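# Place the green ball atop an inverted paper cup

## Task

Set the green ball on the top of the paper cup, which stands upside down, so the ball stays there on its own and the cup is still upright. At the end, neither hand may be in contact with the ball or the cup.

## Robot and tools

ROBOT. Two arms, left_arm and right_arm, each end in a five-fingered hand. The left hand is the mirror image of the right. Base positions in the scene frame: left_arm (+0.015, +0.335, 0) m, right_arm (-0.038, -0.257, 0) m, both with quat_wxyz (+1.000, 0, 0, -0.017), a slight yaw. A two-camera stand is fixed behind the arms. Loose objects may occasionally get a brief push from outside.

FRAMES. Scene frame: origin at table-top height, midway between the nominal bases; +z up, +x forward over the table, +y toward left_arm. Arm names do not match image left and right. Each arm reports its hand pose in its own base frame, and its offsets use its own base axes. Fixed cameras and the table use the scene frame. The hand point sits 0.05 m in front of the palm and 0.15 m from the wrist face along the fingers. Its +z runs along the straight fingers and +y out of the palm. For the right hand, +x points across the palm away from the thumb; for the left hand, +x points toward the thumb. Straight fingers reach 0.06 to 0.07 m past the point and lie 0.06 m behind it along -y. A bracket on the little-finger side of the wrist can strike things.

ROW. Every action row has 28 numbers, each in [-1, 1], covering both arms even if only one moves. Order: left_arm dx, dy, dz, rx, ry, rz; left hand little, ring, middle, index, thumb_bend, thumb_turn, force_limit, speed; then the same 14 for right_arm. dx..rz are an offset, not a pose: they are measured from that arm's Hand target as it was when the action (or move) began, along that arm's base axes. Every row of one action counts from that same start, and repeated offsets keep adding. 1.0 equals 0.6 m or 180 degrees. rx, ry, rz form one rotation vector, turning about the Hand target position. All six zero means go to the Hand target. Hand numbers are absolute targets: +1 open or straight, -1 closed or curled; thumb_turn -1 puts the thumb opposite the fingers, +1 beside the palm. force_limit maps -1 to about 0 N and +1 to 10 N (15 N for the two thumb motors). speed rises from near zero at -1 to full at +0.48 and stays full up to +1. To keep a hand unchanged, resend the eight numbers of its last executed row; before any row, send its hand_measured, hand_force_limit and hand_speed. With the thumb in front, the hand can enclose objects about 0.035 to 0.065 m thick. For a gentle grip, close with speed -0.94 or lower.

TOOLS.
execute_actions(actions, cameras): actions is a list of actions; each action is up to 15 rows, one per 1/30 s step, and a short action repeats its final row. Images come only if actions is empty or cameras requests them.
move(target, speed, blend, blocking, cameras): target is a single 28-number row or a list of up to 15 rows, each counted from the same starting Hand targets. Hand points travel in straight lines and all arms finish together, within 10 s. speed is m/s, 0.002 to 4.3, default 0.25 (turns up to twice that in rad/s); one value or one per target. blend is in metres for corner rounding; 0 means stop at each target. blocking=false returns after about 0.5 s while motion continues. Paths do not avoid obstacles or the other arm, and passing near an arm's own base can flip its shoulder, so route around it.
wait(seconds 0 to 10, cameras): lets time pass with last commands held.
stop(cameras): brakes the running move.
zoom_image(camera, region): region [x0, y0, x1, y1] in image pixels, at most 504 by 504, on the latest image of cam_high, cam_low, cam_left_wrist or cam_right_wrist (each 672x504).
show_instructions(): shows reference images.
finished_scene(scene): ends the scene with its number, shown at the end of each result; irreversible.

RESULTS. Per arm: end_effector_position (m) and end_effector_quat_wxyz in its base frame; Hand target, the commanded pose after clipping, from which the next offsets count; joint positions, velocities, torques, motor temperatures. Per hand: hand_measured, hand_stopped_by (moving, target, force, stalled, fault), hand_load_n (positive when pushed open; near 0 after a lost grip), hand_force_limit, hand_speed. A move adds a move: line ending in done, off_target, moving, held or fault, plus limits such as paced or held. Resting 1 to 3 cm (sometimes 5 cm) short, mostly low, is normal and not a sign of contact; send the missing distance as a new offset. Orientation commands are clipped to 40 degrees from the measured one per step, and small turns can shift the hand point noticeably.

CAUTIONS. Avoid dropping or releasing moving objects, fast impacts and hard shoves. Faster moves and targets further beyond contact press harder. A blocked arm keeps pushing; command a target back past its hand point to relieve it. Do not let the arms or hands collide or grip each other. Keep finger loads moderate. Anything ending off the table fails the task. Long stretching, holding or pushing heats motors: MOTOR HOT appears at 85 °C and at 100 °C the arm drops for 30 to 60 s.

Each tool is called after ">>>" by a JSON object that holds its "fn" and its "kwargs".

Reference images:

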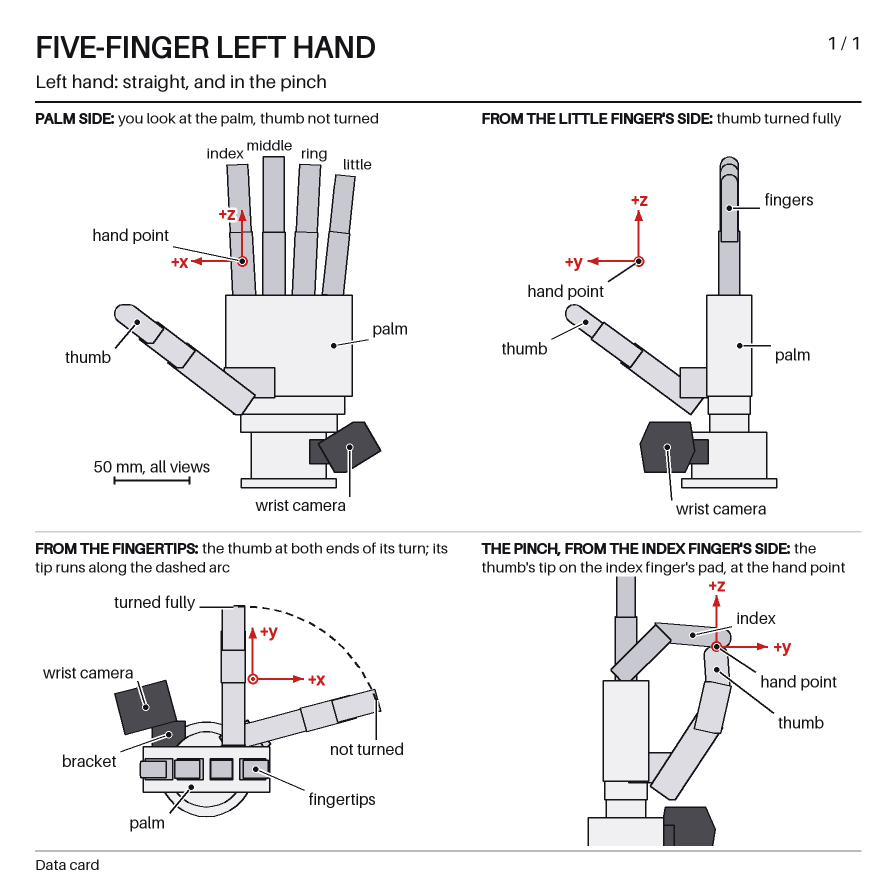

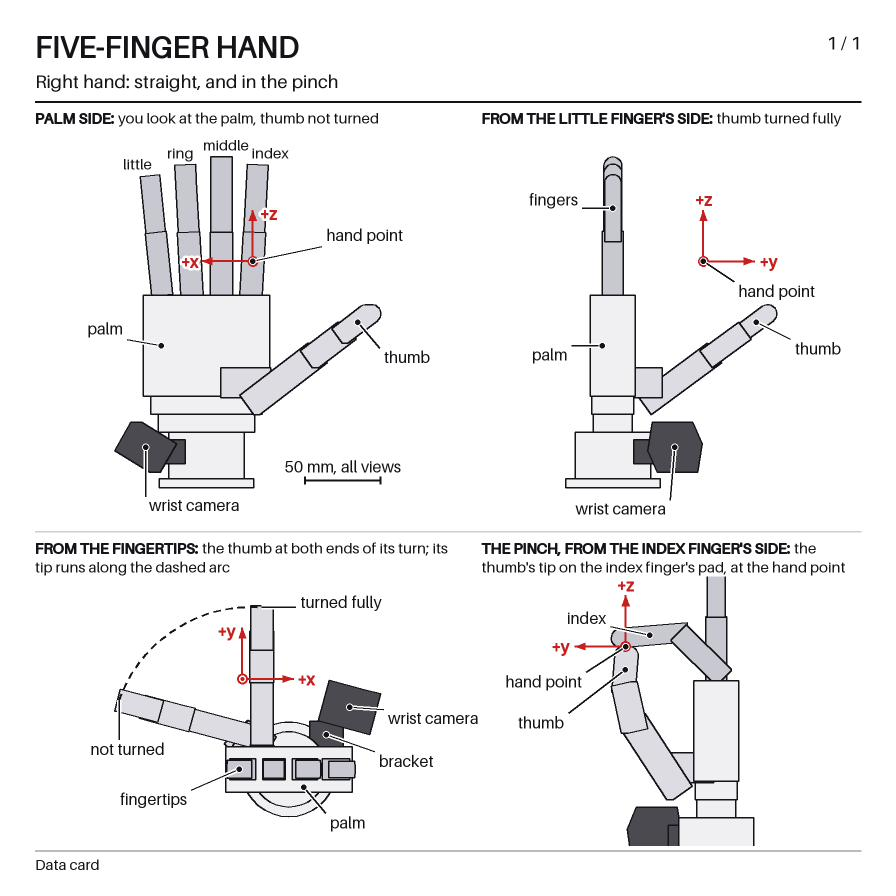

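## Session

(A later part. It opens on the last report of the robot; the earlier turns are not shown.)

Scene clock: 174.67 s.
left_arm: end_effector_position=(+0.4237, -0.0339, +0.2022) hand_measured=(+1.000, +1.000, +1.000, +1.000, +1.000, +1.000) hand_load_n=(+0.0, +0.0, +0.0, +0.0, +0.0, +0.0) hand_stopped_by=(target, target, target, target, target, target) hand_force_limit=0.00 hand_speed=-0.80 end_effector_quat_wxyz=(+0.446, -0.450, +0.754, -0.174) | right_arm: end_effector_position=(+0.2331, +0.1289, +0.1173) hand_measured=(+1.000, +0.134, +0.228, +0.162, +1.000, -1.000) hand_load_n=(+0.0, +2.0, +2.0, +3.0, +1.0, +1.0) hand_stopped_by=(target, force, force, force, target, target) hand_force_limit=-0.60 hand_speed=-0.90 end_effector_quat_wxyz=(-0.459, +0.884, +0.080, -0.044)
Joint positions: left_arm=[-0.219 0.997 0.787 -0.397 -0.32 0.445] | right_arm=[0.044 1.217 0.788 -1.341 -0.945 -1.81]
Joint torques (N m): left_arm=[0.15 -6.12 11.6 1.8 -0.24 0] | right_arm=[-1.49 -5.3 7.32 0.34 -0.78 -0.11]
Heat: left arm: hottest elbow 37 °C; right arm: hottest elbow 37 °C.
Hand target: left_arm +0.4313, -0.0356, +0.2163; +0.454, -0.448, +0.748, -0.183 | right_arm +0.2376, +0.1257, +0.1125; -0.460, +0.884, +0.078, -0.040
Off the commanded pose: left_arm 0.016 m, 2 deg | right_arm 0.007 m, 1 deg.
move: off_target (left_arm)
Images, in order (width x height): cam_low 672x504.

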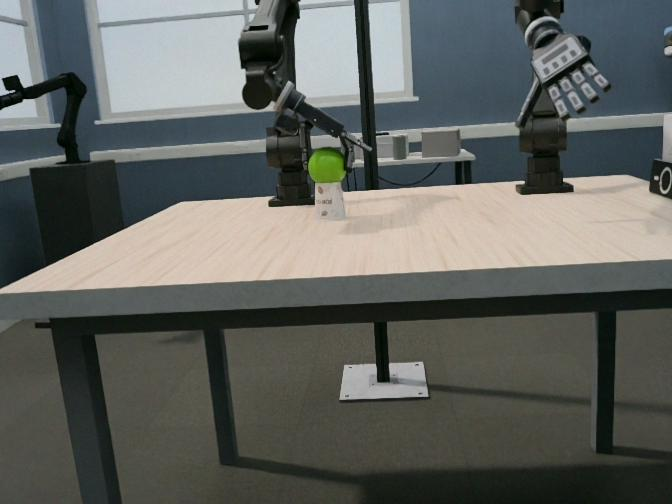

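>>> {"fn": "move", "kwargs": {"target": [[0,0,0,0,0,0,1,1,1,1,1,1,0,-0.8,0,0,0.004,0,0,0,1,1,1,1,1,-1,-0.6,-0.85],[0,0,0,0,0,0,1,1,1,1,1,1,0,-0.8,0.002,-0.0192,0.005,0,0,0,1,1,1,1,1,-1,-0.6,-0.85],[0,0,0,0,0,0,1,1,1,1,1,1,0,-0.8,0.002,-0.0192,0.23,0,0,0,1,1,1,1,1,-1,-0.6,-0.85]], "speed": [0.03,0.04,0.12], "cameras": ["cam_high","cam_low","cam_right_wrist"]}}

Scene clock: 186.80 s.
left_arm: end_effector_position=(+0.4237, -0.0339, +0.2022) hand_measured=(+1.000, +1.000, +1.000, +1.000, +1.000, +1.000) hand_load_n=(+0.0, +0.0, +0.0, +0.0, +0.0, +0.0) hand_stopped_by=(target, target, target, target, target, target) hand_force_limit=0.00 hand_speed=-0.80 end_effector_quat_wxyz=(+0.446, -0.450, +0.754, -0.174) | right_arm: end_effector_position=(+0.2291, +0.1158, +0.2308) hand_measured=(+1.000, +1.000, +1.000, +1.000, +1.000, -1.000) hand_load_n=(+0.0, +0.0, +0.0, +0.0, +0.0, +0.0) hand_stopped_by=(target, target, target, target, target, target) hand_force_limit=-0.60 hand_speed=-0.85 end_effector_quat_wxyz=(-0.450, +0.890, +0.061, -0.039)
Joint positions: left_arm=[-0.219 0.997 0.787 -0.397 -0.32 0.445] | right_arm=[0.005 1.108 1.02 -1.683 -0.922 -1.801]
Joint torques (N m): left_arm=[0.15 -6.18 11.6 1.81 -0.24 0] | right_arm=[-0.67 -6.3 12.26 -0.46 -0.71 0.05]
Heat: left arm: hottest elbow 37 °C; right arm: hottest elbow 37 °C.
Hand target: left_arm +0.4313, -0.0356, +0.2163; +0.454, -0.448, +0.748, -0.183 | right_arm +0.2387, +0.1142, +0.2504; -0.460, +0.884, +0.078, -0.041
Off the commanded pose: left_arm 0.016 m, 2 deg | right_arm 0.022 m, 2 deg.
joint sent to its limit (right arm) — joint 4 (wrist pitch), lower limit. The joint targets are off in orientation, not in position.
move: off_target (left_arm, right_arm)
camera_calibration:
cam_right_wrist: T_world_to_cam=[[0.351536, -0.497922, -0.792778, 0.159092], [-0.696116, -0.705259, 0.13428, 0.205526], [-0.625975, 0.504661, -0.594535, 0.336742], [0, 0, 0, 1]] pos_world=[0.297935, 0.0542237, 0.298731]
Images, in order (width x height): cam_high 672x504, cam_low 672x504, cam_right_wrist 672x504.

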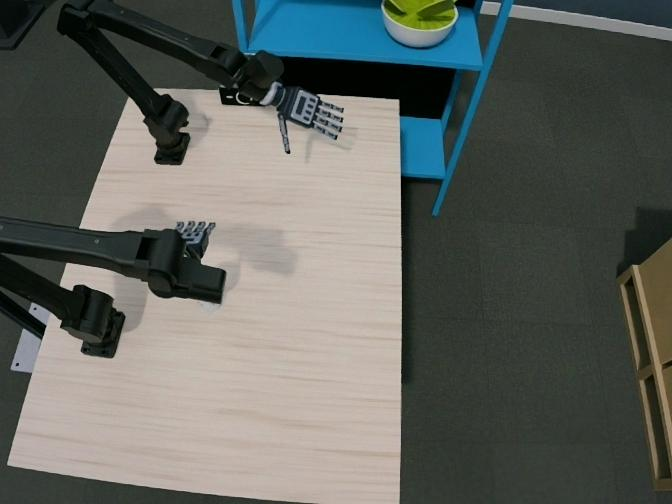

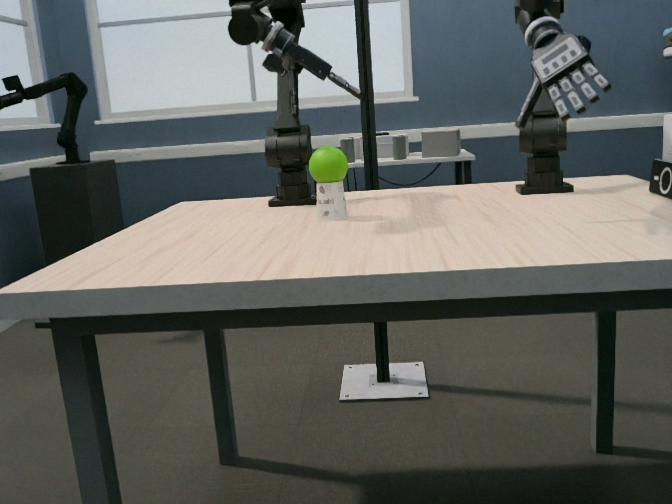

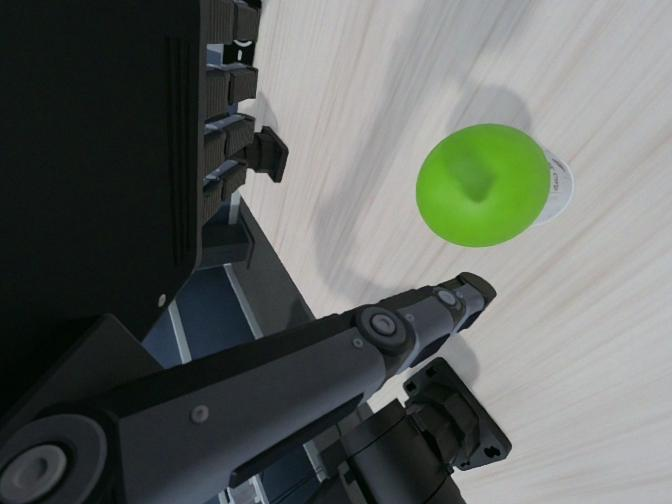

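The green ball is resting on the upright cup and the hand is clear of both.

>>> {"fn": "finished_scene", "kwargs": {"scene": 3}}

The scene is finished: the task was done.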